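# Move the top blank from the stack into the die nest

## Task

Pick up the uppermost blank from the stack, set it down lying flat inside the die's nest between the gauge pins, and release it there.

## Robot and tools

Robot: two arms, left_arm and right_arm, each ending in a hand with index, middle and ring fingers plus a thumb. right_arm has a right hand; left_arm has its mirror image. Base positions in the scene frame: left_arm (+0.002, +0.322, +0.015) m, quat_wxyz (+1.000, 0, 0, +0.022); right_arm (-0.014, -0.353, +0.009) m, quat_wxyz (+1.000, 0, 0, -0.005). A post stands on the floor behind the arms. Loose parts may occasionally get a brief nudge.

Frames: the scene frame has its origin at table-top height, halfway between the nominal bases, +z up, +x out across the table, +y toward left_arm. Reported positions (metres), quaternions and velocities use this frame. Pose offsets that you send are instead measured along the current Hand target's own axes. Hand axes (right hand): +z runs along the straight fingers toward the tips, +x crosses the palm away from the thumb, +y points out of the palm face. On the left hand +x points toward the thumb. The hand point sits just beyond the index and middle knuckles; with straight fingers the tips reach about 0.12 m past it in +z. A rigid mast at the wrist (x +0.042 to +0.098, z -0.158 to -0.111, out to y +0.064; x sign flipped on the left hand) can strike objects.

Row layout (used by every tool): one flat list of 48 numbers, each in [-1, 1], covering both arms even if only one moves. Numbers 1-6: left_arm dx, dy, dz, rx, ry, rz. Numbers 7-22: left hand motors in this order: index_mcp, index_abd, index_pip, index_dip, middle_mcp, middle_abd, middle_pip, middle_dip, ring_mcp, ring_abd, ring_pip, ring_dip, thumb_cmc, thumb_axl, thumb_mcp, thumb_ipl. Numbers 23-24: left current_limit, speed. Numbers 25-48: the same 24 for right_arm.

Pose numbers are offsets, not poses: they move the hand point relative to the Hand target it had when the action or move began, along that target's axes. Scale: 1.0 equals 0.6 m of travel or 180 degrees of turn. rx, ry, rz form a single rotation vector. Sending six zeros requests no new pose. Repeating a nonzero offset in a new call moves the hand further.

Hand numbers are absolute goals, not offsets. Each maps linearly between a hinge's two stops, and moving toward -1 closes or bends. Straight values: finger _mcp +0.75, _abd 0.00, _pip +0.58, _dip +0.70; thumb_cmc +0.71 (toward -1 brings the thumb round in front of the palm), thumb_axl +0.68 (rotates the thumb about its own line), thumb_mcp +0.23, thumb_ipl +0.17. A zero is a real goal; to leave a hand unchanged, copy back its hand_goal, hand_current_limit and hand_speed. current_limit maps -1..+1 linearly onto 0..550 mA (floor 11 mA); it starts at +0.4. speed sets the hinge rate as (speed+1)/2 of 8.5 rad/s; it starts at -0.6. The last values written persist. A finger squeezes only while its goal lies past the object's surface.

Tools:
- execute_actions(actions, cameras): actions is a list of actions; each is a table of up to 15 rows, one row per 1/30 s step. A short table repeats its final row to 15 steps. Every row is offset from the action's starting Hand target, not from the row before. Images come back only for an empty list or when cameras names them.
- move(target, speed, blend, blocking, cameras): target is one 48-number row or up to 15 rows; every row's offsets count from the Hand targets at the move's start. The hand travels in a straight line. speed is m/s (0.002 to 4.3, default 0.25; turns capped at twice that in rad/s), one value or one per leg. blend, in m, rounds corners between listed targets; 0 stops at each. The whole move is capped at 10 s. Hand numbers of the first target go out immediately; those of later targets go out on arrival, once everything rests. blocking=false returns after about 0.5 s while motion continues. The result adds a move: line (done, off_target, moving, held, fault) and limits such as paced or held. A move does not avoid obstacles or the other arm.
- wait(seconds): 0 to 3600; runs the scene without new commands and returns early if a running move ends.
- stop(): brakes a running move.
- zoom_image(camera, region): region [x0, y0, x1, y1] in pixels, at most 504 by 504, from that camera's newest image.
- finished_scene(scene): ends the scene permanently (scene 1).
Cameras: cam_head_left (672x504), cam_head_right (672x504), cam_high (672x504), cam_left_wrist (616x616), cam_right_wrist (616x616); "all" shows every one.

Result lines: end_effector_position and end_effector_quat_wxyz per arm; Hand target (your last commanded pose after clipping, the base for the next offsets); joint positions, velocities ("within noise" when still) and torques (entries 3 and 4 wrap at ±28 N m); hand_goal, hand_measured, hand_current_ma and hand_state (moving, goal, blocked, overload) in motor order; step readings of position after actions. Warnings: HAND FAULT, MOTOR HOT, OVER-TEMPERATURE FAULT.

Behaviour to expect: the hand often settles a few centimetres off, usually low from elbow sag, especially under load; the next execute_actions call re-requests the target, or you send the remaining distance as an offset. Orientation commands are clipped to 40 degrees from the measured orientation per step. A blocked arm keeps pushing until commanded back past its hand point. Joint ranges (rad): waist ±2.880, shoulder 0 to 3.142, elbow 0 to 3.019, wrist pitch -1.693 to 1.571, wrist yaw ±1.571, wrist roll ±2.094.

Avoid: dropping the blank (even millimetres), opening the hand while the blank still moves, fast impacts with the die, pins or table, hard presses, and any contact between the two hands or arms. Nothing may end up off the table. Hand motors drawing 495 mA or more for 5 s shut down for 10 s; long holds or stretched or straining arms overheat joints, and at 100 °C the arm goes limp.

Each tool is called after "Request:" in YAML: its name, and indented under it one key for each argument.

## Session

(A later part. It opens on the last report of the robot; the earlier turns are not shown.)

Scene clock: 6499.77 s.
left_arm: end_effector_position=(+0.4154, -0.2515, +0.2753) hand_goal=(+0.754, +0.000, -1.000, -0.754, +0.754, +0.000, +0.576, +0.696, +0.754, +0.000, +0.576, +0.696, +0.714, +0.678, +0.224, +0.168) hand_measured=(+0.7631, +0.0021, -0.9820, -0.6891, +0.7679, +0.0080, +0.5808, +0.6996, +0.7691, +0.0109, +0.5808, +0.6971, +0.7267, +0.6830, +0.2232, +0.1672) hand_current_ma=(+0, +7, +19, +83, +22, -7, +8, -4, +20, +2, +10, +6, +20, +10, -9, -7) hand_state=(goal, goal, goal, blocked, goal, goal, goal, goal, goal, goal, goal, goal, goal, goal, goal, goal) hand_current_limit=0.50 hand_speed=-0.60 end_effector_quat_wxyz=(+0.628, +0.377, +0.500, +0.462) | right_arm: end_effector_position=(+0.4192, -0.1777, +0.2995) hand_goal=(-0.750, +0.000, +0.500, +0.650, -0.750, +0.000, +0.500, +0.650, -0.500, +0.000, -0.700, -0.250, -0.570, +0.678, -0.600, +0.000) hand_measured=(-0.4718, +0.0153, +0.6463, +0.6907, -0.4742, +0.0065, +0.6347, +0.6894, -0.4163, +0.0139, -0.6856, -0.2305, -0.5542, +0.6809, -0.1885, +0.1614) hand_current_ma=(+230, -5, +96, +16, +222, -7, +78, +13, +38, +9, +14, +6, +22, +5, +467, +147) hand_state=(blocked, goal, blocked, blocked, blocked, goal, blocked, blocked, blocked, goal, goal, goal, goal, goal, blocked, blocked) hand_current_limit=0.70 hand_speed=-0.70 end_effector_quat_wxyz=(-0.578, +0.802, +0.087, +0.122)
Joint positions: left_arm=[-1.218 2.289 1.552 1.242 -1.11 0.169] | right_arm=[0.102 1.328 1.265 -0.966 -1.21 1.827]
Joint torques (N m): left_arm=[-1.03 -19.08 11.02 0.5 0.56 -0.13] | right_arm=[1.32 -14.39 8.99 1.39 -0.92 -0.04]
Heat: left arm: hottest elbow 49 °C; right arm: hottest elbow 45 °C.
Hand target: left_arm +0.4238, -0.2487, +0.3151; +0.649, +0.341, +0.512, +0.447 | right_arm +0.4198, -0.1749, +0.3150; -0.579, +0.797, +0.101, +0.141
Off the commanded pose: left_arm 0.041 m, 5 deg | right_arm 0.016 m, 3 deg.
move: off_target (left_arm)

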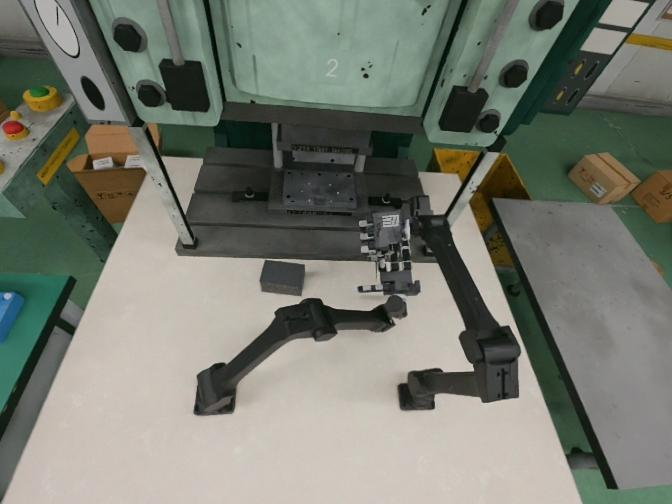

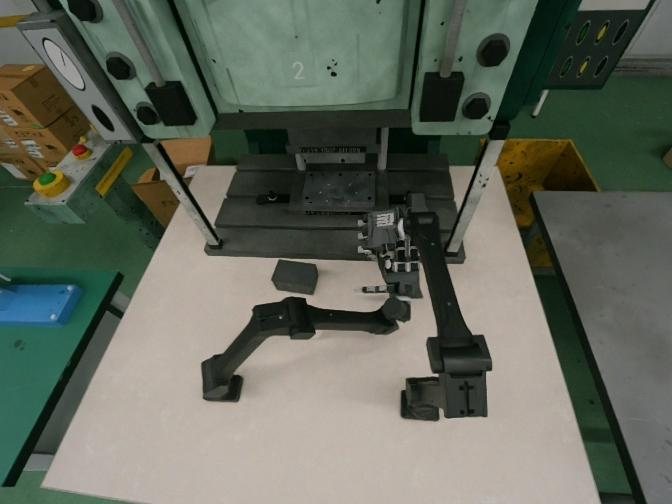

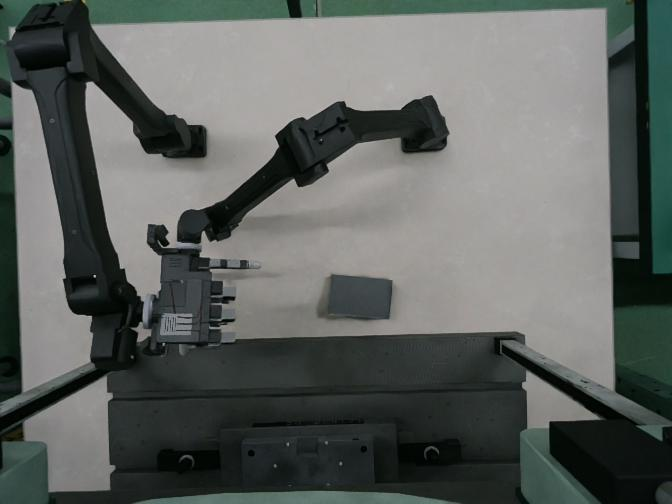

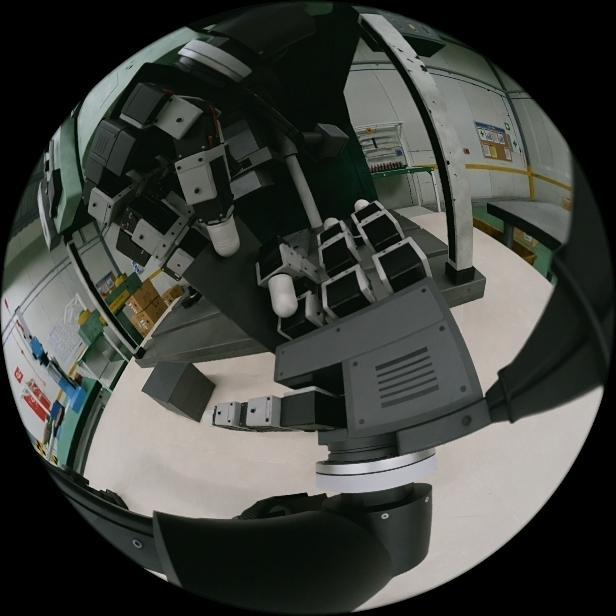

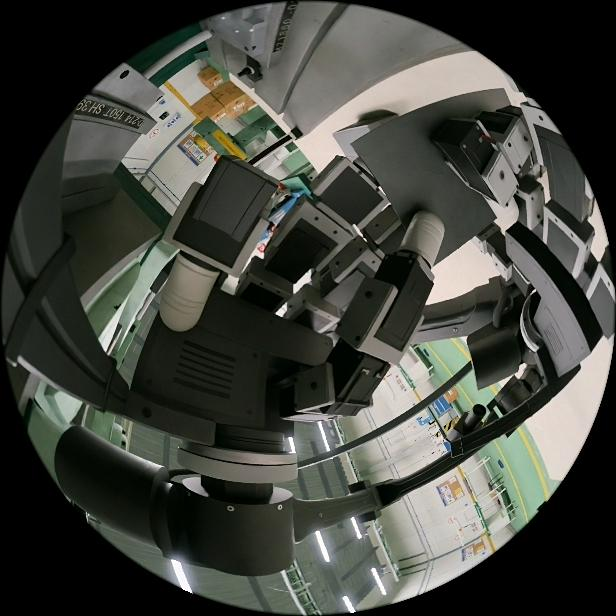

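Request:
move:
  target:
    - [0,0,0,0,0,0,0.753,0,0.576,-1.0,0.753,0,0.576,0.696,0.753,0,0.576,0.696,0.714,0.678,0.2247,0.168,0.5,-0.7,0,0,0,0,0,0,-0.75,0,0.50,0.65,-0.75,0,0.50,0.65,-0.50,0,-0.70,-0.25,-0.571,0.678,-0.60,0.0,0.70,-0.7]
  speed: 0.05
  cameras: ["cam_right_wrist","cam_left_wrist"]

Request:
zoom_image:
  camera: "cam_right_wrist"
  region: [330, 60, 610, 340]

Scene clock: 6522.57 s.
left_arm: end_effector_position=(+0.4154, -0.2515, +0.2753) hand_goal=(+0.754, +0.000, +0.576, -1.000, +0.754, +0.000, +0.576, +0.696, +0.754, +0.000, +0.576, +0.696, +0.714, +0.678, +0.224, +0.168) hand_measured=(+0.7679, +0.0095, +0.5782, -0.9949, +0.7679, +0.0080, +0.5821, +0.6996, +0.7679, +0.0109, +0.5808, +0.6971, +0.7255, +0.6820, +0.2232, +0.1672) hand_current_ma=(+8, +8, +8, -5, +21, -5, +14, -1, +18, +2, +9, -2, +20, +9, -5, -10) hand_state=(goal, goal, goal, goal, goal, goal, goal, goal, goal, goal, goal, goal, goal, goal, goal, goal) hand_current_limit=0.50 hand_speed=-0.70 end_effector_quat_wxyz=(+0.628, +0.377, +0.500, +0.461) | right_arm: end_effector_position=(+0.4192, -0.1777, +0.2995) hand_goal=(-0.750, +0.000, +0.500, +0.650, -0.750, +0.000, +0.500, +0.650, -0.500, +0.000, -0.700, -0.250, -0.570, +0.678, -0.600, +0.000) hand_measured=(-0.4706, +0.0139, +0.6463, +0.6894, -0.4742, +0.0080, +0.6347, +0.6932, -0.4175, +0.0124, -0.6856, -0.2317, -0.5554, +0.6798, -0.1875, +0.1605) hand_current_ma=(+225, -14, +100, +12, +227, -4, +84, +18, +38, +3, +11, +3, +4, -7, +471, +145) hand_state=(blocked, goal, blocked, blocked, blocked, goal, blocked, blocked, blocked, goal, goal, goal, goal, goal, blocked, blocked) hand_current_limit=0.70 hand_speed=-0.70 end_effector_quat_wxyz=(-0.578, +0.802, +0.087, +0.122)
Joint positions: left_arm=[-1.218 2.289 1.552 1.242 -1.109 0.167] | right_arm=[0.102 1.328 1.265 -0.966 -1.21 1.827]
Joint torques (N m): left_arm=[-0.67 -19.08 10.99 0.49 0.53 -0.17] | right_arm=[1.55 -13.92 9.01 1.29 -0.95 -0.06]
Heat: left arm: hottest elbow 51 °C; right arm: hottest elbow 45 °C.
Hand target: left_arm +0.4238, -0.2487, +0.3151; +0.649, +0.341, +0.512, +0.447 | right_arm +0.4198, -0.1749, +0.3150; -0.579, +0.797, +0.101, +0.141
Off the commanded pose: left_arm 0.041 m, 5 deg | right_arm 0.016 m, 3 deg.
move: done
Images, in order (width x height): cam_left_wrist 616x616, cam_right_wrist 616x616.

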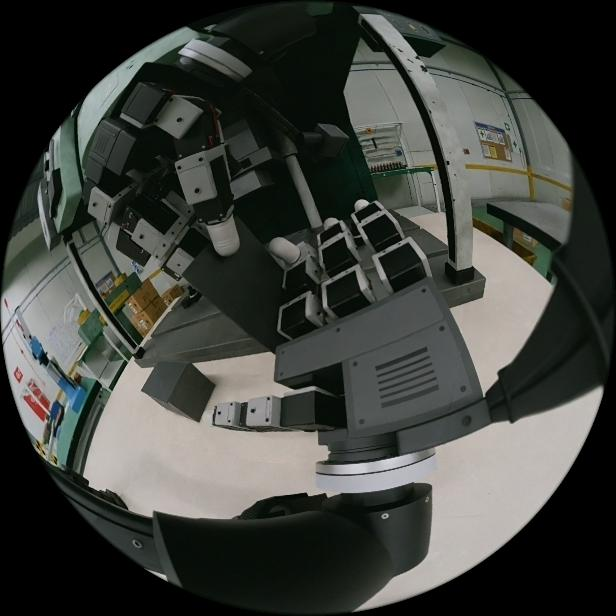

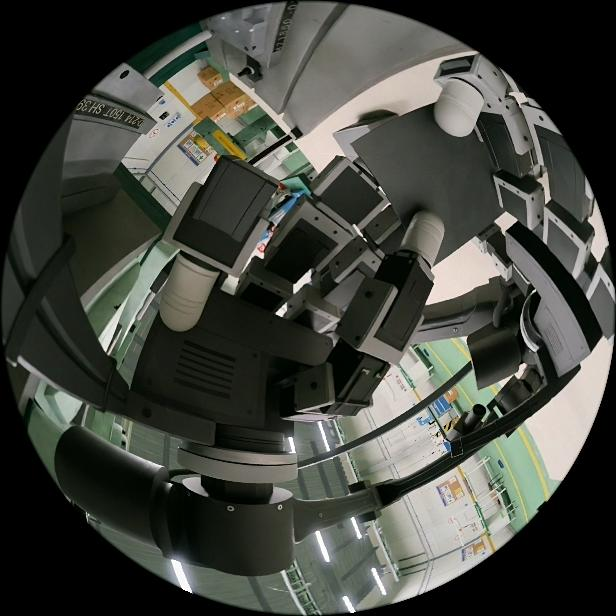

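Scaled by 1.800 from the camera's image (finer frame: 880x880).

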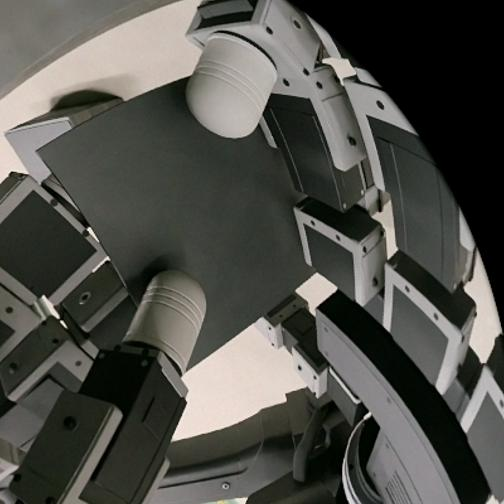

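Request:
move:
  target:
    - [0,0,0,0,0,0,0.753,0,0.576,0.696,0.753,0,0.576,0.696,0.753,0,0.576,0.696,0.714,0.678,0.2247,0.168,0.5,-0.7,0,0,0,0,0,0,-0.75,0,0.50,0.65,-0.75,0,0.50,0.65,-0.50,0,-0.70,-0.25,-0.571,0.678,-0.60,0.0,0.70,-0.7]
  speed: 0.05
  cameras: ["cam_right_wrist","cam_left_wrist"]

Request:
zoom_image:
  camera: "cam_right_wrist"
  region: [330, 60, 610, 340]

Request:
zoom_image:
  camera: "cam_left_wrist"
  region: [130, 80, 430, 350]

Scene clock: 6579.63 s.
left_arm: end_effector_position=(+0.4154, -0.2515, +0.2753) hand_goal=(+0.754, +0.000, +0.576, +0.696, +0.754, +0.000, +0.576, +0.696, +0.754, +0.000, +0.576, +0.696, +0.714, +0.678, +0.224, +0.168) hand_measured=(+0.7679, +0.0095, +0.5782, +0.6945, +0.7679, +0.0080, +0.5808, +0.6996, +0.7691, +0.0109, +0.5795, +0.6971, +0.7255, +0.6820, +0.2232, +0.1672) hand_current_ma=(+5, +8, +6, -9, +20, -4, +9, +8, +18, -2, +9, +1, +17, +12, -8, -10) hand_state=(goal, goal, goal, goal, goal, goal, goal, goal, goal, goal, goal, goal, goal, goal, goal, goal) hand_current_limit=0.50 hand_speed=-0.70 end_effector_quat_wxyz=(+0.628, +0.377, +0.500, +0.461) | right_arm: end_effector_position=(+0.4192, -0.1777, +0.2995) hand_goal=(-0.750, +0.000, +0.500, +0.650, -0.750, +0.000, +0.500, +0.650, -0.500, +0.000, -0.700, -0.250, -0.570, +0.678, -0.600, +0.000) hand_measured=(-0.4718, +0.0124, +0.6450, +0.6907, -0.4742, +0.0065, +0.6347, +0.6932, -0.4175, +0.0124, -0.6856, -0.2317, -0.5554, +0.6788, -0.1885, +0.1595) hand_current_ma=(+231, +1, +91, +10, +225, -1, +82, +16, +42, -3, +12, +3, +11, +0, +463, +146) hand_state=(blocked, goal, blocked, blocked, blocked, goal, blocked, blocked, blocked, goal, goal, goal, goal, goal, blocked, blocked) hand_current_limit=0.70 hand_speed=-0.70 end_effector_quat_wxyz=(-0.578, +0.802, +0.087, +0.122)
Joint positions: left_arm=[-1.218 2.289 1.552 1.242 -1.109 0.167] | right_arm=[0.102 1.328 1.265 -0.966 -1.21 1.827]
Joint torques (N m): left_arm=[-0.5 -18.61 10.97 0.4 0.57 -0.12] | right_arm=[1.49 -14.15 9.02 1.36 -0.93 -0.05]
Heat: left arm: hottest elbow 52 °C; right arm: hottest elbow 45 °C.
Hand target: left_arm +0.4238, -0.2487, +0.3151; +0.649, +0.341, +0.512, +0.447 | right_arm +0.4198, -0.1749, +0.3150; -0.579, +0.797, +0.101, +0.141
Off the commanded pose: left_arm 0.041 m, 5 deg | right_arm 0.016 m, 3 deg.
move: done
Images, in order (width x height): cam_left_wrist 616x616, cam_right_wrist 616x616.

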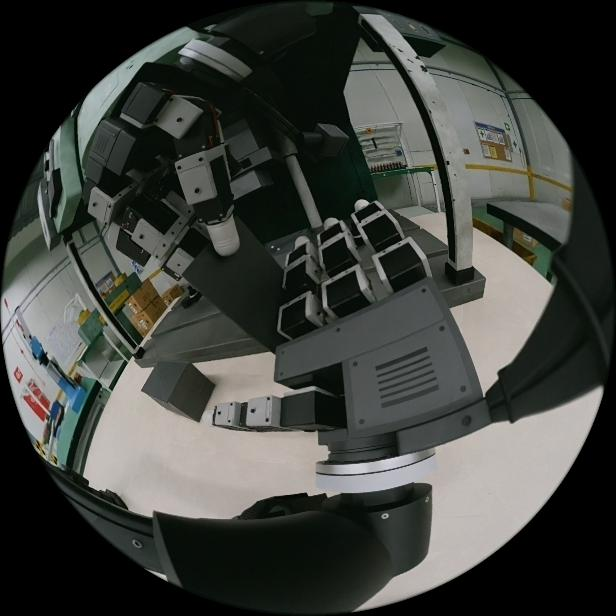

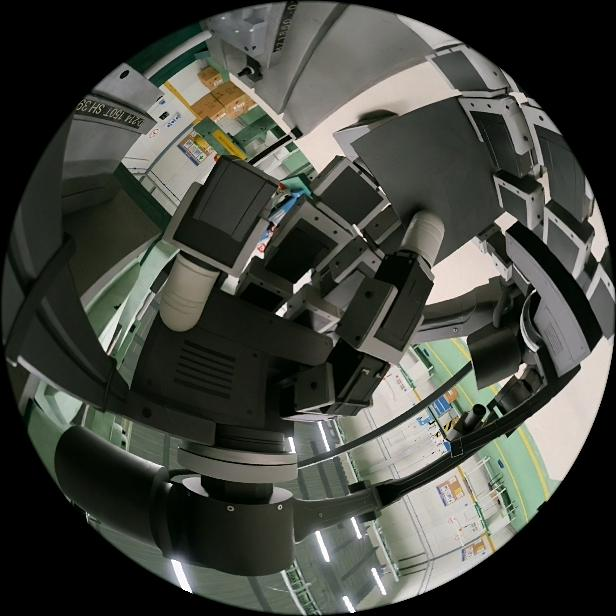

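Scaled by 1.800 from the camera's image (finer frame: 880x880).

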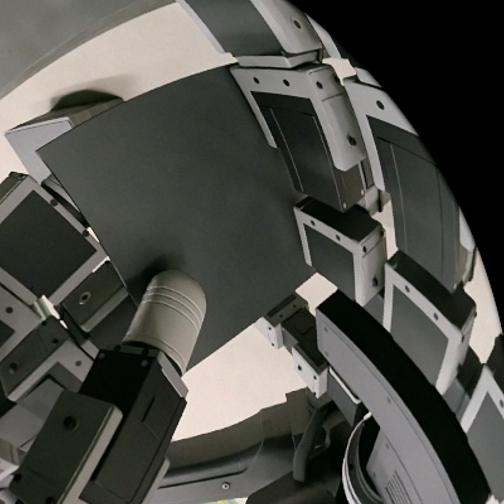

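Scaled by 1.680 from the camera's image (finer frame: 880x880).

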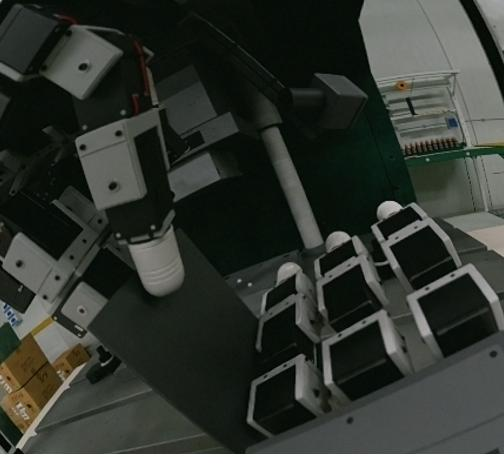

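Request:
move:
  target:
    - [0,0.03,0,0,0,0,0.753,0,0.576,0.696,0.753,0,0.576,0.696,0.753,0,0.576,0.696,0.714,0.678,0.2247,0.168,0.5,-0.7,0,0,0,0,0,0,-0.75,0,0.50,0.65,-0.75,0,0.50,0.65,-0.50,0,-0.70,-0.25,-0.571,0.678,-0.60,0.0,0.70,-0.7]
  speed: 0.05
  cameras: ["cam_right_wrist","cam_left_wrist"]

Request:
zoom_image:
  camera: "cam_right_wrist"
  region: [330, 60, 610, 340]

Request:
zoom_image:
  camera: "cam_left_wrist"
  region: [130, 80, 430, 350]

Scene clock: 6600.90 s.
left_arm: end_effector_position=(+0.4136, -0.2469, +0.3068) hand_goal=(+0.754, +0.000, +0.576, +0.696, +0.754, +0.000, +0.576, +0.696, +0.754, +0.000, +0.576, +0.696, +0.714, +0.678, +0.224, +0.168) hand_measured=(+0.7691, +0.0095, +0.5782, +0.6945, +0.7679, +0.0080, +0.5808, +0.6996, +0.7691, +0.0109, +0.5808, +0.6971, +0.7267, +0.6820, +0.2232, +0.1672) hand_current_ma=(+7, +10, +4, -10, +18, +0, +10, +0, +21, -1, +6, +3, +16, +18, -7, -12) hand_state=(goal, goal, goal, goal, goal, goal, goal, goal, goal, goal, goal, goal, goal, goal, goal, goal) hand_current_limit=0.50 hand_speed=-0.70 end_effector_quat_wxyz=(+0.637, +0.364, +0.504, +0.456) | right_arm: end_effector_position=(+0.4192, -0.1777, +0.2995) hand_goal=(-0.750, +0.000, +0.500, +0.650, -0.750, +0.000, +0.500, +0.650, -0.500, +0.000, -0.700, -0.250, -0.570, +0.678, -0.600, +0.000) hand_measured=(-0.4718, +0.0139, +0.6463, +0.6907, -0.4742, +0.0065, +0.6334, +0.6932, -0.4175, +0.0124, -0.6856, -0.2317, -0.5554, +0.6798, -0.1875, +0.1605) hand_current_ma=(+225, +0, +99, +11, +222, +8, +86, +21, +44, +6, +13, +1, +10, -1, +462, +145) hand_state=(blocked, goal, blocked, blocked, blocked, goal, blocked, blocked, blocked, goal, goal, goal, goal, goal, blocked, blocked) hand_current_limit=0.70 hand_speed=-0.70 end_effector_quat_wxyz=(-0.578, +0.802, +0.087, +0.122)
Joint positions: left_arm=[-1.218 2.24 1.552 1.225 -1.11 0.167] | right_arm=[0.102 1.328 1.265 -0.966 -1.21 1.827]
Joint torques (N m): left_arm=[-1.03 -17.67 9.72 0.47 0.56 -0.15] | right_arm=[1.03 -14.27 9.03 1.4 -0.9 -0.04]
Heat: left arm: hottest elbow 52 °C; right arm: hottest elbow 45 °C.
Hand target: left_arm +0.4196, -0.2421, +0.3313; +0.649, +0.341, +0.512, +0.447 | right_arm +0.4198, -0.1749, +0.3150; -0.579, +0.797, +0.101, +0.141
Off the commanded pose: left_arm 0.026 m, 3 deg | right_arm 0.016 m, 3 deg.
move: off_target (left_arm)
Images, in order (width x height): cam_left_wrist 616x616, cam_right_wrist 616x616.

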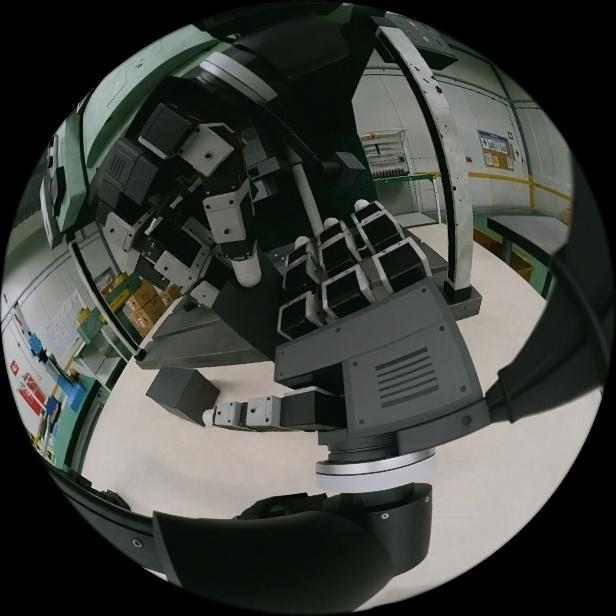

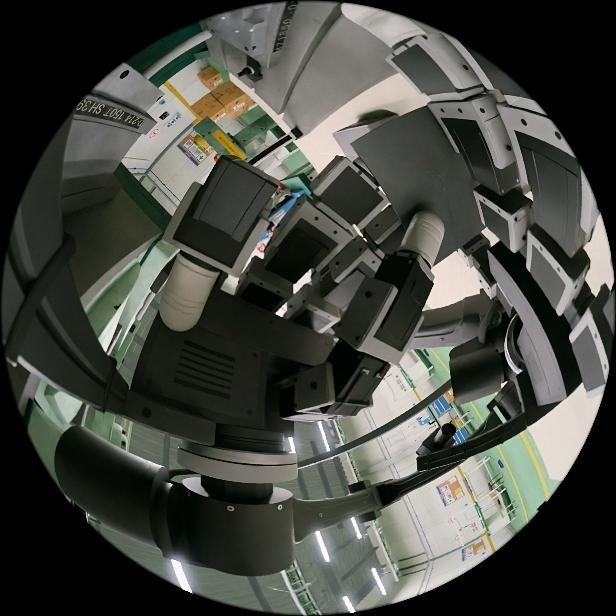

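Scaled by 1.800 from the camera's image (finer frame: 880x880).

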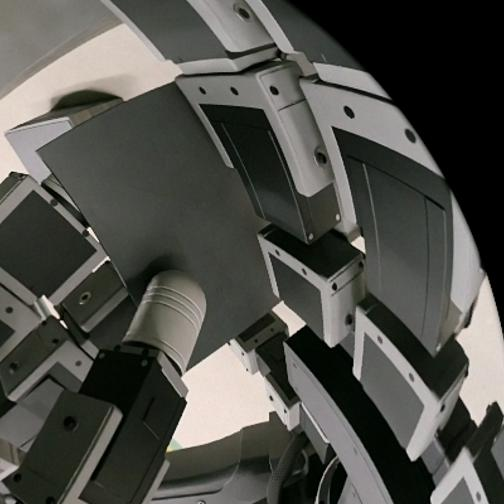

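Scaled by 1.680 from the camera's image (finer frame: 880x880).

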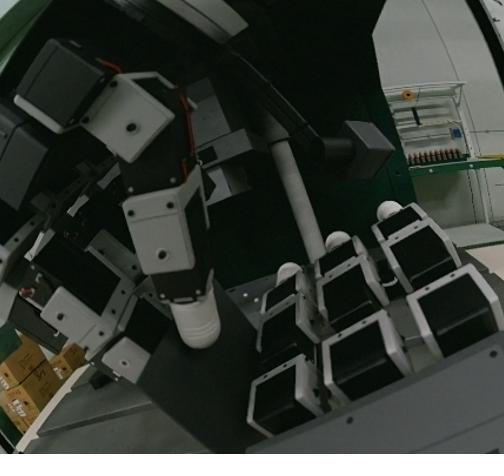

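Request:
move:
  target:
    - [0.015,0,0,0,0,0,0.753,0,0.576,0.696,0.753,0,0.576,0.696,0.753,0,0.576,0.696,0.714,0.678,0.2247,0.168,0.5,-0.7,0,0,0,0,0,0,-0.75,0,0.50,0.65,-0.75,0,0.50,0.65,-0.50,0,-0.70,-0.25,-0.571,0.678,-0.60,0.0,0.70,-0.7]
  speed: 0.03
  cameras: ["cam_right_wrist","cam_left_wrist","cam_head_left"]

Request:
zoom_image:
  camera: "cam_right_wrist"
  region: [330, 60, 610, 340]

Request:
zoom_image:
  camera: "cam_left_wrist"
  region: [130, 80, 430, 350]

Request:
zoom_image:
  camera: "cam_head_left"
  region: [340, 190, 450, 350]

Scene clock: 6616.40 s.
left_arm: end_effector_position=(+0.4156, -0.2452, +0.3066) hand_goal=(+0.754, +0.000, +0.576, +0.696, +0.754, +0.000, +0.576, +0.696, +0.754, +0.000, +0.576, +0.696, +0.714, +0.678, +0.224, +0.168) hand_measured=(+0.7691, +0.0095, +0.5782, +0.6945, +0.7679, +0.0080, +0.5808, +0.6996, +0.7691, +0.0109, +0.5808, +0.6983, +0.7255, +0.6820, +0.2232, +0.1672) hand_current_ma=(+3, +10, +6, -13, +18, -4, +10, -3, +19, +0, +8, +1, +18, +18, -3, -8) hand_state=(goal, goal, goal, goal, goal, goal, goal, goal, goal, goal, goal, goal, goal, goal, goal, goal) hand_current_limit=0.50 hand_speed=-0.70 end_effector_quat_wxyz=(+0.638, +0.362, +0.505, +0.455) | right_arm: end_effector_position=(+0.4192, -0.1777, +0.2995) hand_goal=(-0.750, +0.000, +0.500, +0.650, -0.750, +0.000, +0.500, +0.650, -0.500, +0.000, -0.700, -0.250, -0.570, +0.678, -0.600, +0.000) hand_measured=(-0.4694, +0.0139, +0.6475, +0.6894, -0.4730, +0.0065, +0.6347, +0.6932, -0.4163, +0.0124, -0.6856, -0.2330, -0.5554, +0.6798, -0.1885, +0.1595) hand_current_ma=(+224, -9, +98, +13, +220, +1, +82, +13, +56, +5, +10, +0, +13, -5, +462, +144) hand_state=(blocked, goal, blocked, blocked, blocked, goal, blocked, blocked, blocked, goal, goal, goal, goal, goal, blocked, blocked) hand_current_limit=0.70 hand_speed=-0.70 end_effector_quat_wxyz=(-0.578, +0.802, +0.087, +0.122)
Joint positions: left_arm=[-1.214 2.24 1.552 1.225 -1.109 0.162] | right_arm=[0.102 1.328 1.265 -0.966 -1.21 1.827]
Joint torques (N m): left_arm=[-0.32 -18.73 7.47 1.06 0.71 -0.14] | right_arm=[1.26 -14.1 9.01 1.26 -0.91 -0.03]
Heat: left arm: hottest elbow 52 °C; right arm: hottest elbow 45 °C.
Hand target: left_arm +0.4202, -0.2338, +0.3280; +0.649, +0.341, +0.512, +0.447 | right_arm +0.4198, -0.1749, +0.3150; -0.579, +0.797, +0.101, +0.141
Off the commanded pose: left_arm 0.025 m, 3 deg | right_arm 0.016 m, 3 deg.
move: off_target (left_arm)
Images, in order (width x height): cam_head_left 672x504, cam_left_wrist 616x616, cam_right_wrist 616x616.

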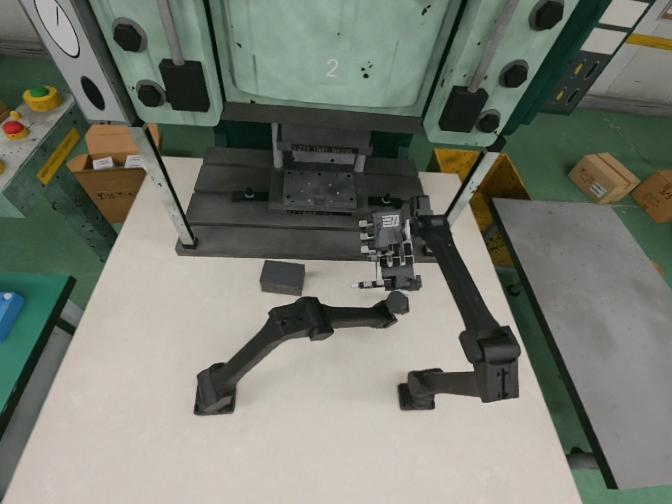

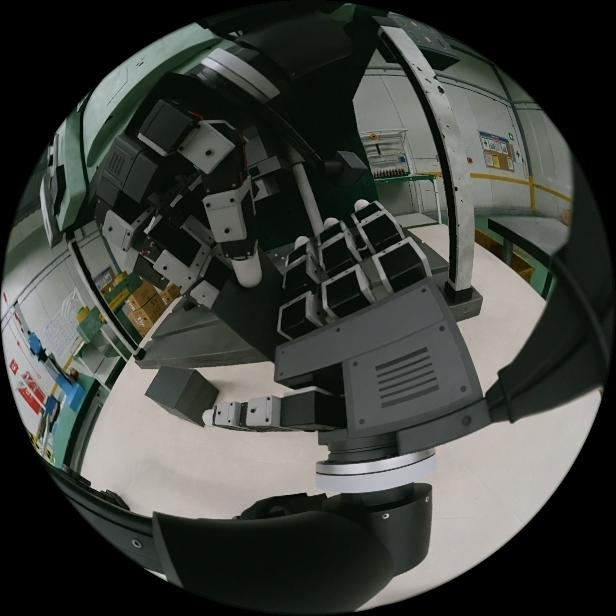

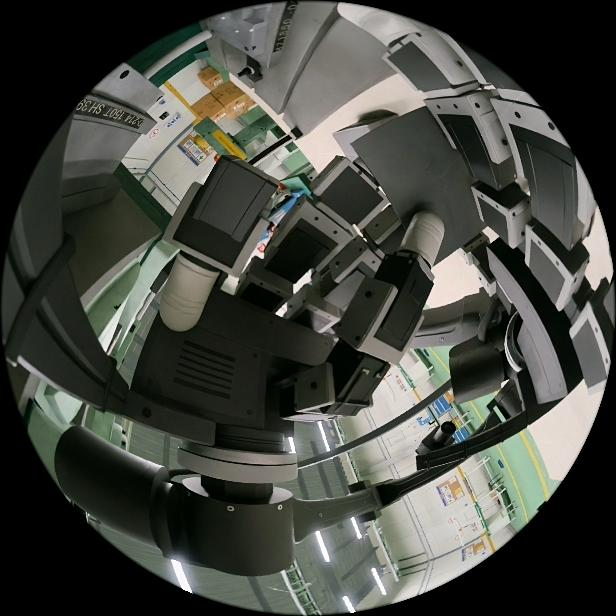

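Scaled by 1.800 from the camera's image (finer frame: 880x880).

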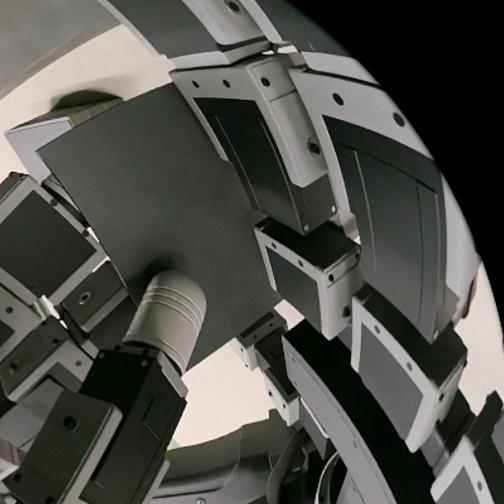

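Scaled by 1.680 from the camera's image (finer frame: 880x880).

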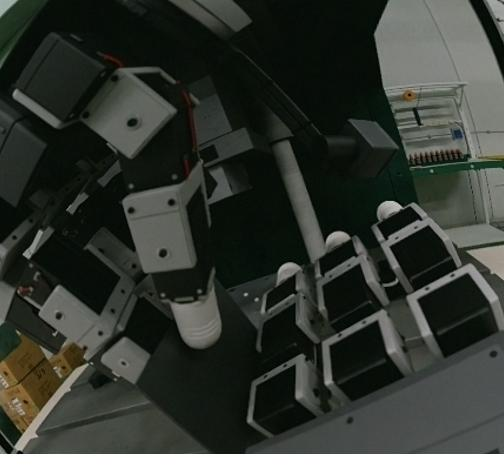

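Scaled by 3.150 from the camera's image (finer frame: 960x720).

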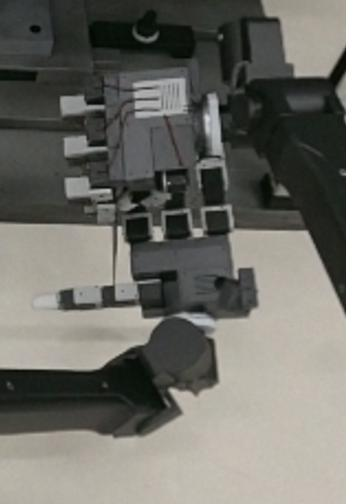

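Request:
move:
  target:
    - [0.013,0,0,0,0,0,0.753,0,0.576,0.696,0.753,0,0.576,0.696,0.753,0,0.576,0.696,0.714,0.678,0.2247,0.168,0.5,-0.7,0,0,0,0,0,0,-0.75,0,0.50,0.65,-0.75,0,0.50,0.65,-0.50,0,-0.70,-0.25,-0.571,0.678,-0.60,0.0,0.70,-0.7]
  speed: 0.03
  cameras: ["cam_right_wrist","cam_left_wrist"]

Request:
zoom_image:
  camera: "cam_right_wrist"
  region: [330, 60, 610, 340]

Request:
zoom_image:
  camera: "cam_left_wrist"
  region: [180, 180, 330, 350]

Scene clock: 6623.90 s.
left_arm: end_effector_position=(+0.4169, -0.2406, +0.3060) hand_goal=(+0.754, +0.000, +0.576, +0.696, +0.754, +0.000, +0.576, +0.696, +0.754, +0.000, +0.576, +0.696, +0.714, +0.678, +0.224, +0.168) hand_measured=(+0.7691, +0.0095, +0.5782, +0.6958, +0.7679, +0.0080, +0.5808, +0.6996, +0.7691, +0.0109, +0.5808, +0.6971, +0.7267, +0.6820, +0.2232, +0.1672) hand_current_ma=(+0, +6, +7, -7, +21, -4, +8, +2, +16, -4, +7, +4, +14, +10, -7, -9) hand_state=(goal, goal, goal, goal, goal, goal, goal, goal, goal, goal, goal, goal, goal, goal, goal, goal) hand_current_limit=0.50 hand_speed=-0.70 end_effector_quat_wxyz=(+0.638, +0.363, +0.504, +0.455) | right_arm: end_effector_position=(+0.4192, -0.1777, +0.2995) hand_goal=(-0.750, +0.000, +0.500, +0.650, -0.750, +0.000, +0.500, +0.650, -0.500, +0.000, -0.700, -0.250, -0.570, +0.678, -0.600, +0.000) hand_measured=(-0.4706, +0.0153, +0.6463, +0.6907, -0.4742, +0.0065, +0.6334, +0.6920, -0.4175, +0.0124, -0.6856, -0.2317, -0.5554, +0.6798, -0.1885, +0.1595) hand_current_ma=(+227, -5, +101, +9, +228, -4, +83, +24, +45, +2, +5, +0, +5, -2, +470, +148) hand_state=(blocked, goal, blocked, blocked, blocked, goal, blocked, blocked, blocked, goal, goal, goal, goal, goal, blocked, blocked) hand_current_limit=0.70 hand_speed=-0.70 end_effector_quat_wxyz=(-0.578, +0.802, +0.087, +0.122)
Joint positions: left_arm=[-1.21 2.231 1.534 1.227 -1.104 0.155] | right_arm=[0.102 1.328 1.265 -0.966 -1.21 1.827]
Joint torques (N m): left_arm=[-0.38 -18.96 7.01 1.47 0.63 -0.18] | right_arm=[1.08 -14.33 9.07 1.35 -0.91 -0.02]
Heat: left arm: hottest elbow 52 °C; right arm: hottest elbow 45 °C.
Hand target: left_arm +0.4208, -0.2265, +0.3255; +0.650, +0.341, +0.512, +0.447 | right_arm +0.4198, -0.1749, +0.3150; -0.579, +0.797, +0.101, +0.141
Off the commanded pose: left_arm 0.024 m, 3 deg | right_arm 0.016 m, 3 deg.
move: off_target (left_arm)
Images, in order (width x height): cam_left_wrist 616x616, cam_right_wrist 616x616.

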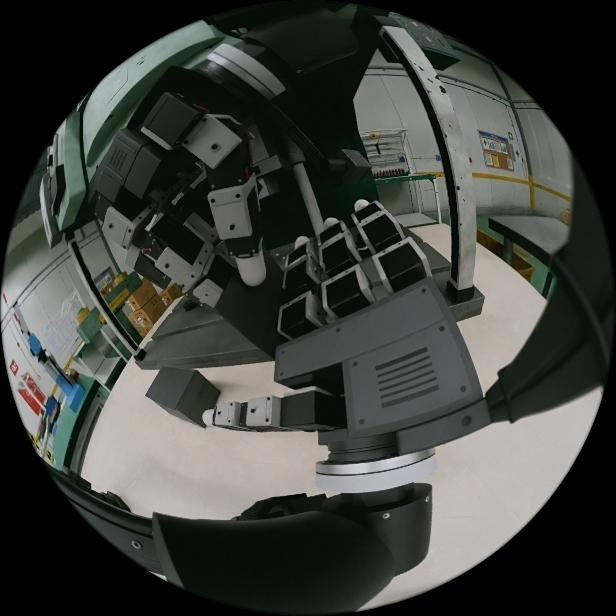

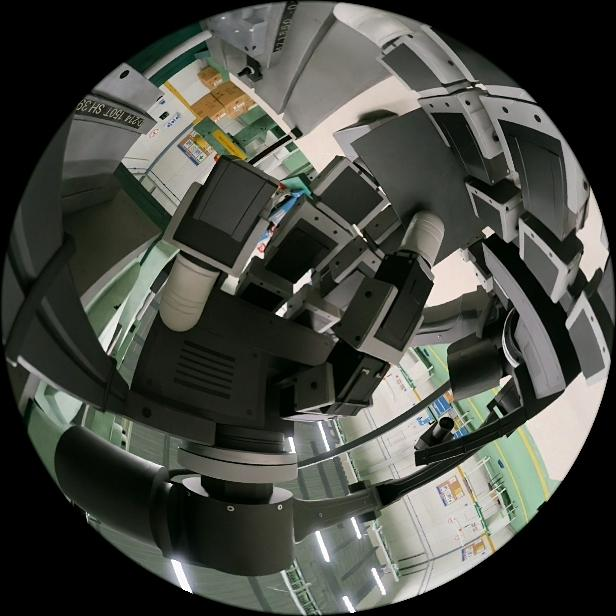

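Scaled by 1.800 from the camera's image (finer frame: 880x880).

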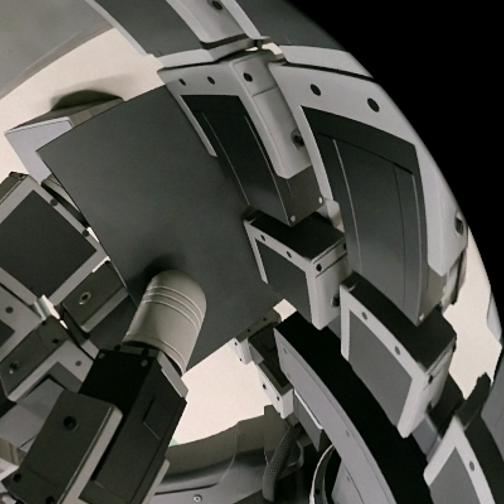

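Scaled by 2.965 from the camera's image (finer frame: 880x880).

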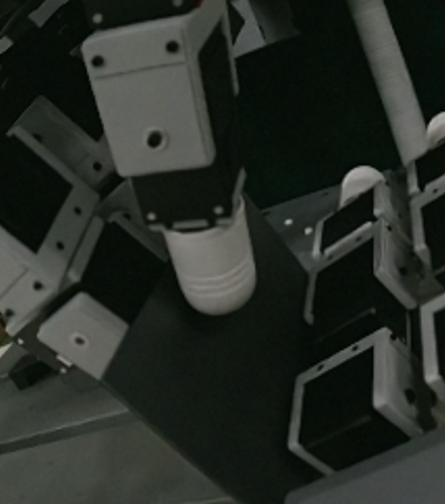

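Request:
move:
  target:
    - [0.01,0,0,0,0,0,0.753,0,0.576,0.696,0.753,0,0.576,0.696,0.753,0,0.576,0.696,0.714,0.678,0.2247,0.168,0.5,-0.7,0,0,0,0,0,0,-0.75,0,0.50,0.65,-0.75,0,0.50,0.65,-0.50,0,-0.70,-0.25,-0.571,0.678,-0.60,0.0,0.70,-0.7]
  speed: 0.03
  cameras: ["cam_right_wrist","cam_left_wrist"]

Request:
zoom_image:
  camera: "cam_right_wrist"
  region: [330, 60, 610, 340]

Request:
zoom_image:
  camera: "cam_left_wrist"
  region: [180, 180, 330, 350]

Scene clock: 6630.60 s.
left_arm: end_effector_position=(+0.4155, -0.2376, +0.3048) hand_goal=(+0.754, +0.000, +0.576, +0.696, +0.754, +0.000, +0.576, +0.696, +0.754, +0.000, +0.576, +0.696, +0.714, +0.678, +0.224, +0.168) hand_measured=(+0.7728, -0.0037, +0.5782, +0.6958, +0.7679, +0.0080, +0.5808, +0.6996, +0.7691, +0.0109, +0.5808, +0.6983, +0.7255, +0.6820, +0.2232, +0.1672) hand_current_ma=(+13, +3, +12, -8, +20, -3, +6, +2, +17, +1, +6, +4, +21, +12, -1, -8) hand_state=(goal, goal, goal, goal, goal, goal, goal, goal, goal, goal, goal, goal, goal, goal, goal, goal) hand_current_limit=0.50 hand_speed=-0.70 end_effector_quat_wxyz=(+0.640, +0.365, +0.502, +0.453) | right_arm: end_effector_position=(+0.4190, -0.1776, +0.2996) hand_goal=(-0.750, +0.000, +0.500, +0.650, -0.750, +0.000, +0.500, +0.650, -0.500, +0.000, -0.700, -0.250, -0.570, +0.678, -0.600, +0.000) hand_measured=(-0.4706, +0.0197, +0.6475, +0.6983, -0.4730, +0.0109, +0.6347, +0.7060, -0.4175, +0.0109, -0.6856, -0.2317, -0.5542, +0.6809, -0.1905, +0.1595) hand_current_ma=(+224, -8, +96, +12, +213, -1, +86, +34, +45, +1, +7, +5, +19, +2, +461, +145) hand_state=(blocked, goal, blocked, blocked, blocked, goal, blocked, blocked, blocked, goal, goal, goal, goal, goal, blocked, blocked) hand_current_limit=0.70 hand_speed=-0.70 end_effector_quat_wxyz=(-0.578, +0.802, +0.086, +0.121)
Joint positions: left_arm=[-1.209 2.224 1.516 1.234 -1.096 0.151] | right_arm=[0.102 1.328 1.265 -0.966 -1.21 1.829]
Joint torques (N m): left_arm=[-0.21 -18.67 6.67 1.47 0.49 -0.15] | right_arm=[1.38 -14.15 8.92 1.36 -0.88 -0.09]
Heat: left arm: hottest elbow 51 °C; right arm: hottest elbow 45 °C.
Hand target: left_arm +0.4214, -0.2208, +0.3232; +0.649, +0.341, +0.512, +0.447 | right_arm +0.4199, -0.1750, +0.3150; -0.579, +0.797, +0.101, +0.141
Off the commanded pose: left_arm 0.026 m, 3 deg | right_arm 0.016 m, 3 deg.
move: off_target (left_arm)
Images, in order (width x height): cam_left_wrist 616x616, cam_right_wrist 616x616.

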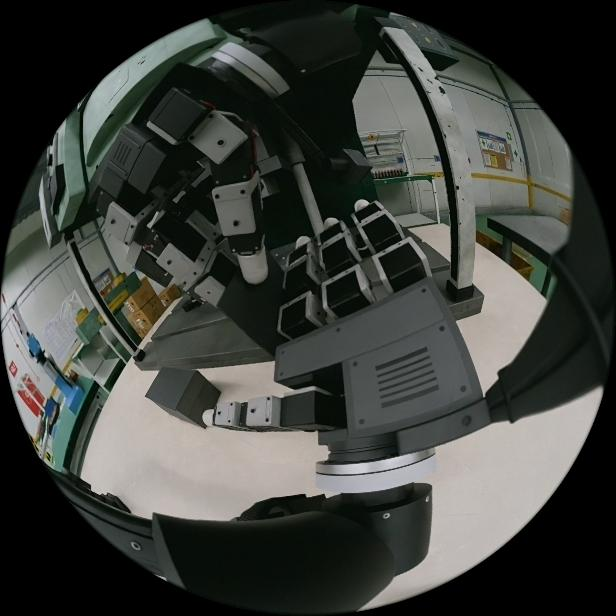

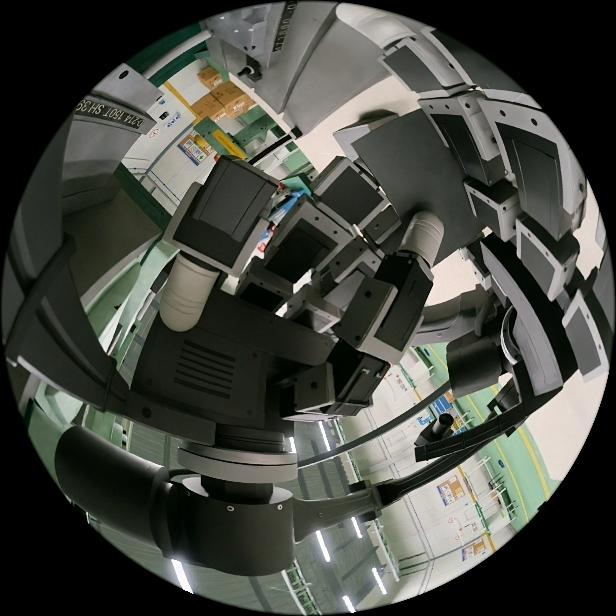

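Scaled by 1.800 from the camera's image (finer frame: 880x880).

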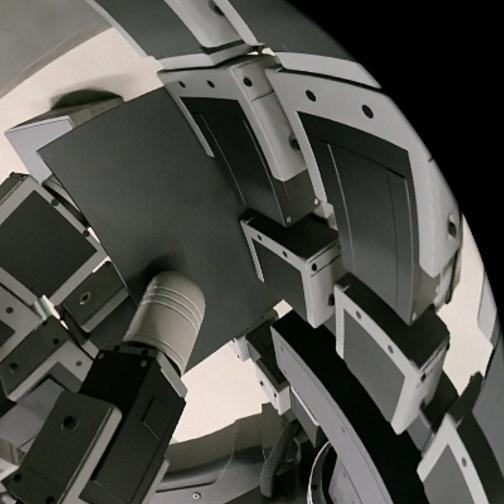

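Scaled by 2.965 from the camera's image (finer frame: 880x880).

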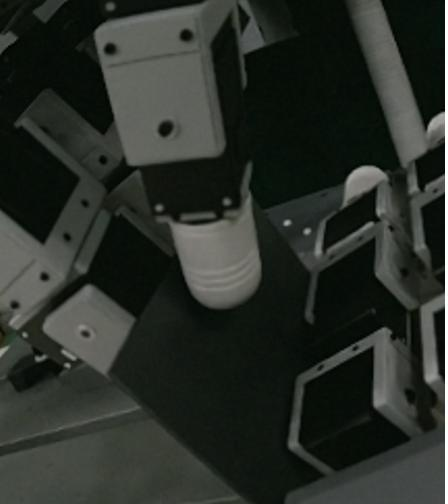

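Request:
move:
  target:
    - [-0.012,0.007,0.02,0.05,0,0,0.753,0,0.576,0.696,0.753,0,0.576,0.696,0.753,0,0.576,0.696,0.714,0.678,0.2247,0.168,0.5,-0.7,0,0,0,0,0,0,-0.75,0,0.50,0.65,-0.75,0,0.50,0.65,-0.50,0,-0.70,-0.25,-0.571,0.678,-0.60,0.0,0.70,-0.7]
  speed: 0.04
  cameras: ["cam_right_wrist","cam_left_wrist","cam_high"]

Request:
zoom_image:
  camera: "cam_right_wrist"
  region: [330, 60, 610, 340]

Request:
zoom_image:
  camera: "cam_left_wrist"
  region: [180, 180, 330, 350]

Scene clock: 6675.87 s.
left_arm: end_effector_position=(+0.4280, -0.2358, +0.3169) hand_goal=(+0.754, +0.000, +0.576, +0.696, +0.754, +0.000, +0.576, +0.696, +0.754, +0.000, +0.576, +0.696, +0.714, +0.678, +0.224, +0.168) hand_measured=(+0.7764, +0.0021, +0.5782, +0.6958, +0.7679, +0.0080, +0.5808, +0.6996, +0.7691, +0.0095, +0.5808, +0.6971, +0.7267, +0.6820, +0.2232, +0.1672) hand_current_ma=(+10, +9, +5, -13, +21, -6, +13, +1, +19, +1, +13, +6, +19, +12, -7, -10) hand_state=(blocked, goal, goal, goal, goal, goal, goal, goal, goal, goal, goal, goal, goal, goal, goal, goal) hand_current_limit=0.50 hand_speed=-0.70 end_effector_quat_wxyz=(+0.614, +0.403, +0.540, +0.411) | right_arm: end_effector_position=(+0.4190, -0.1776, +0.2995) hand_goal=(-0.750, +0.000, +0.500, +0.650, -0.750, +0.000, +0.500, +0.650, -0.500, +0.000, -0.700, -0.250, -0.570, +0.678, -0.600, +0.000) hand_measured=(-0.4706, +0.0183, +0.6463, +0.7009, -0.4730, +0.0124, +0.6347, +0.7073, -0.4163, +0.0139, -0.6856, -0.2317, -0.5542, +0.6809, -0.1924, +0.1605) hand_current_ma=(+225, +0, +95, +18, +222, -6, +76, +30, +46, +8, +5, +6, +9, +5, +457, +145) hand_state=(blocked, goal, blocked, blocked, blocked, goal, blocked, blocked, blocked, goal, goal, goal, goal, goal, blocked, blocked) hand_current_limit=0.70 hand_speed=-0.70 end_effector_quat_wxyz=(-0.578, +0.802, +0.086, +0.121)
Joint positions: left_arm=[-1.209 2.097 1.466 0.838 -1.104 -0.154] | right_arm=[0.103 1.328 1.265 -0.966 -1.21 1.829]
Joint torques (N m): left_arm=[-0.91 -17.9 7.51 0.84 0.35 -0.16] | right_arm=[1.03 -14.27 9.01 1.32 -0.92 -0.08]
Heat: left arm: hottest elbow 49 °C; right arm: hottest elbow 45 °C.
Hand target: left_arm +0.4315, -0.2258, +0.3325; +0.621, +0.391, +0.545, +0.406 | right_arm +0.4199, -0.1749, +0.3150; -0.579, +0.797, +0.102, +0.141
Off the commanded pose: left_arm 0.019 m, 2 deg | right_arm 0.016 m, 3 deg.
move: off_target (left_arm)
Images, in order (width x height): cam_high 672x504, cam_left_wrist 616x616, cam_right_wrist 616x616.

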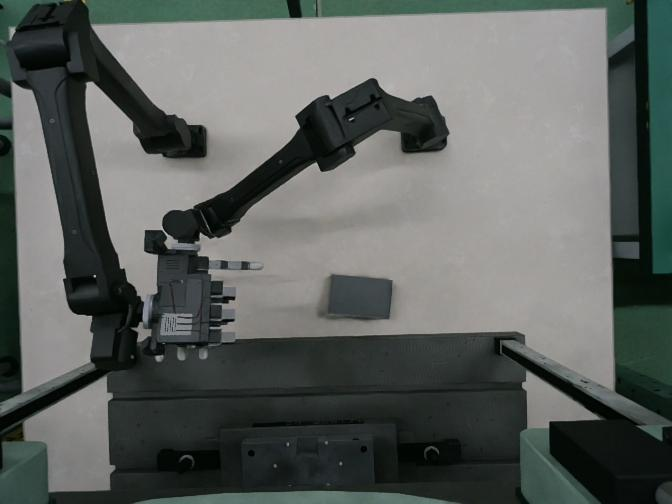

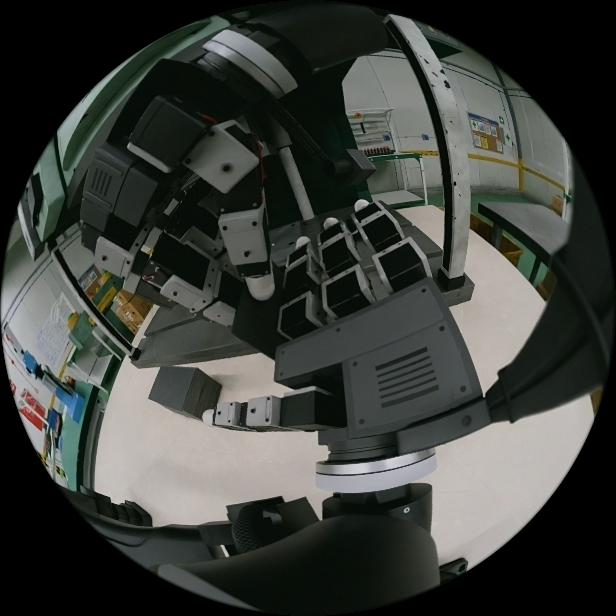

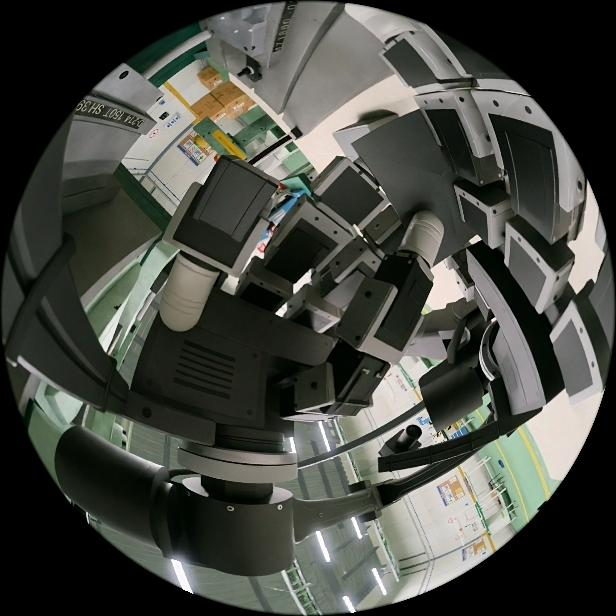

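Scaled by 1.800 from the camera's image (finer frame: 880x880).

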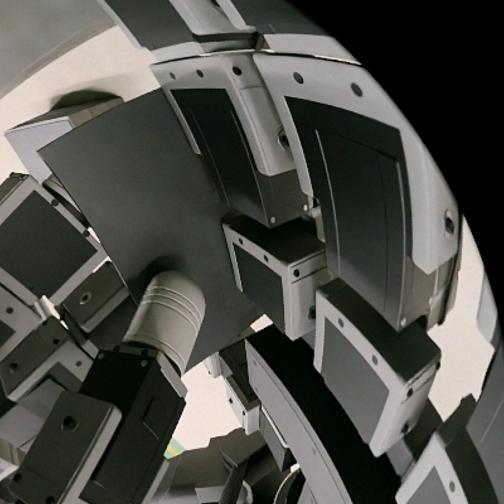

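Scaled by 2.965 from the camera's image (finer frame: 880x880).

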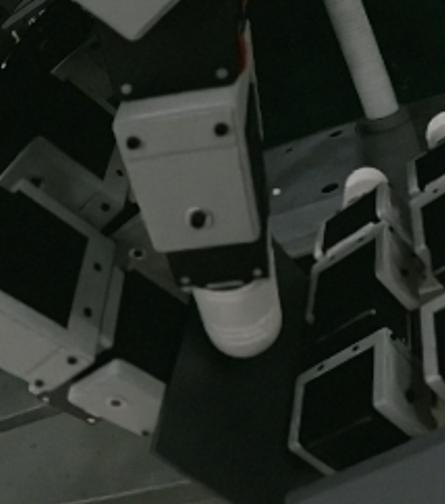

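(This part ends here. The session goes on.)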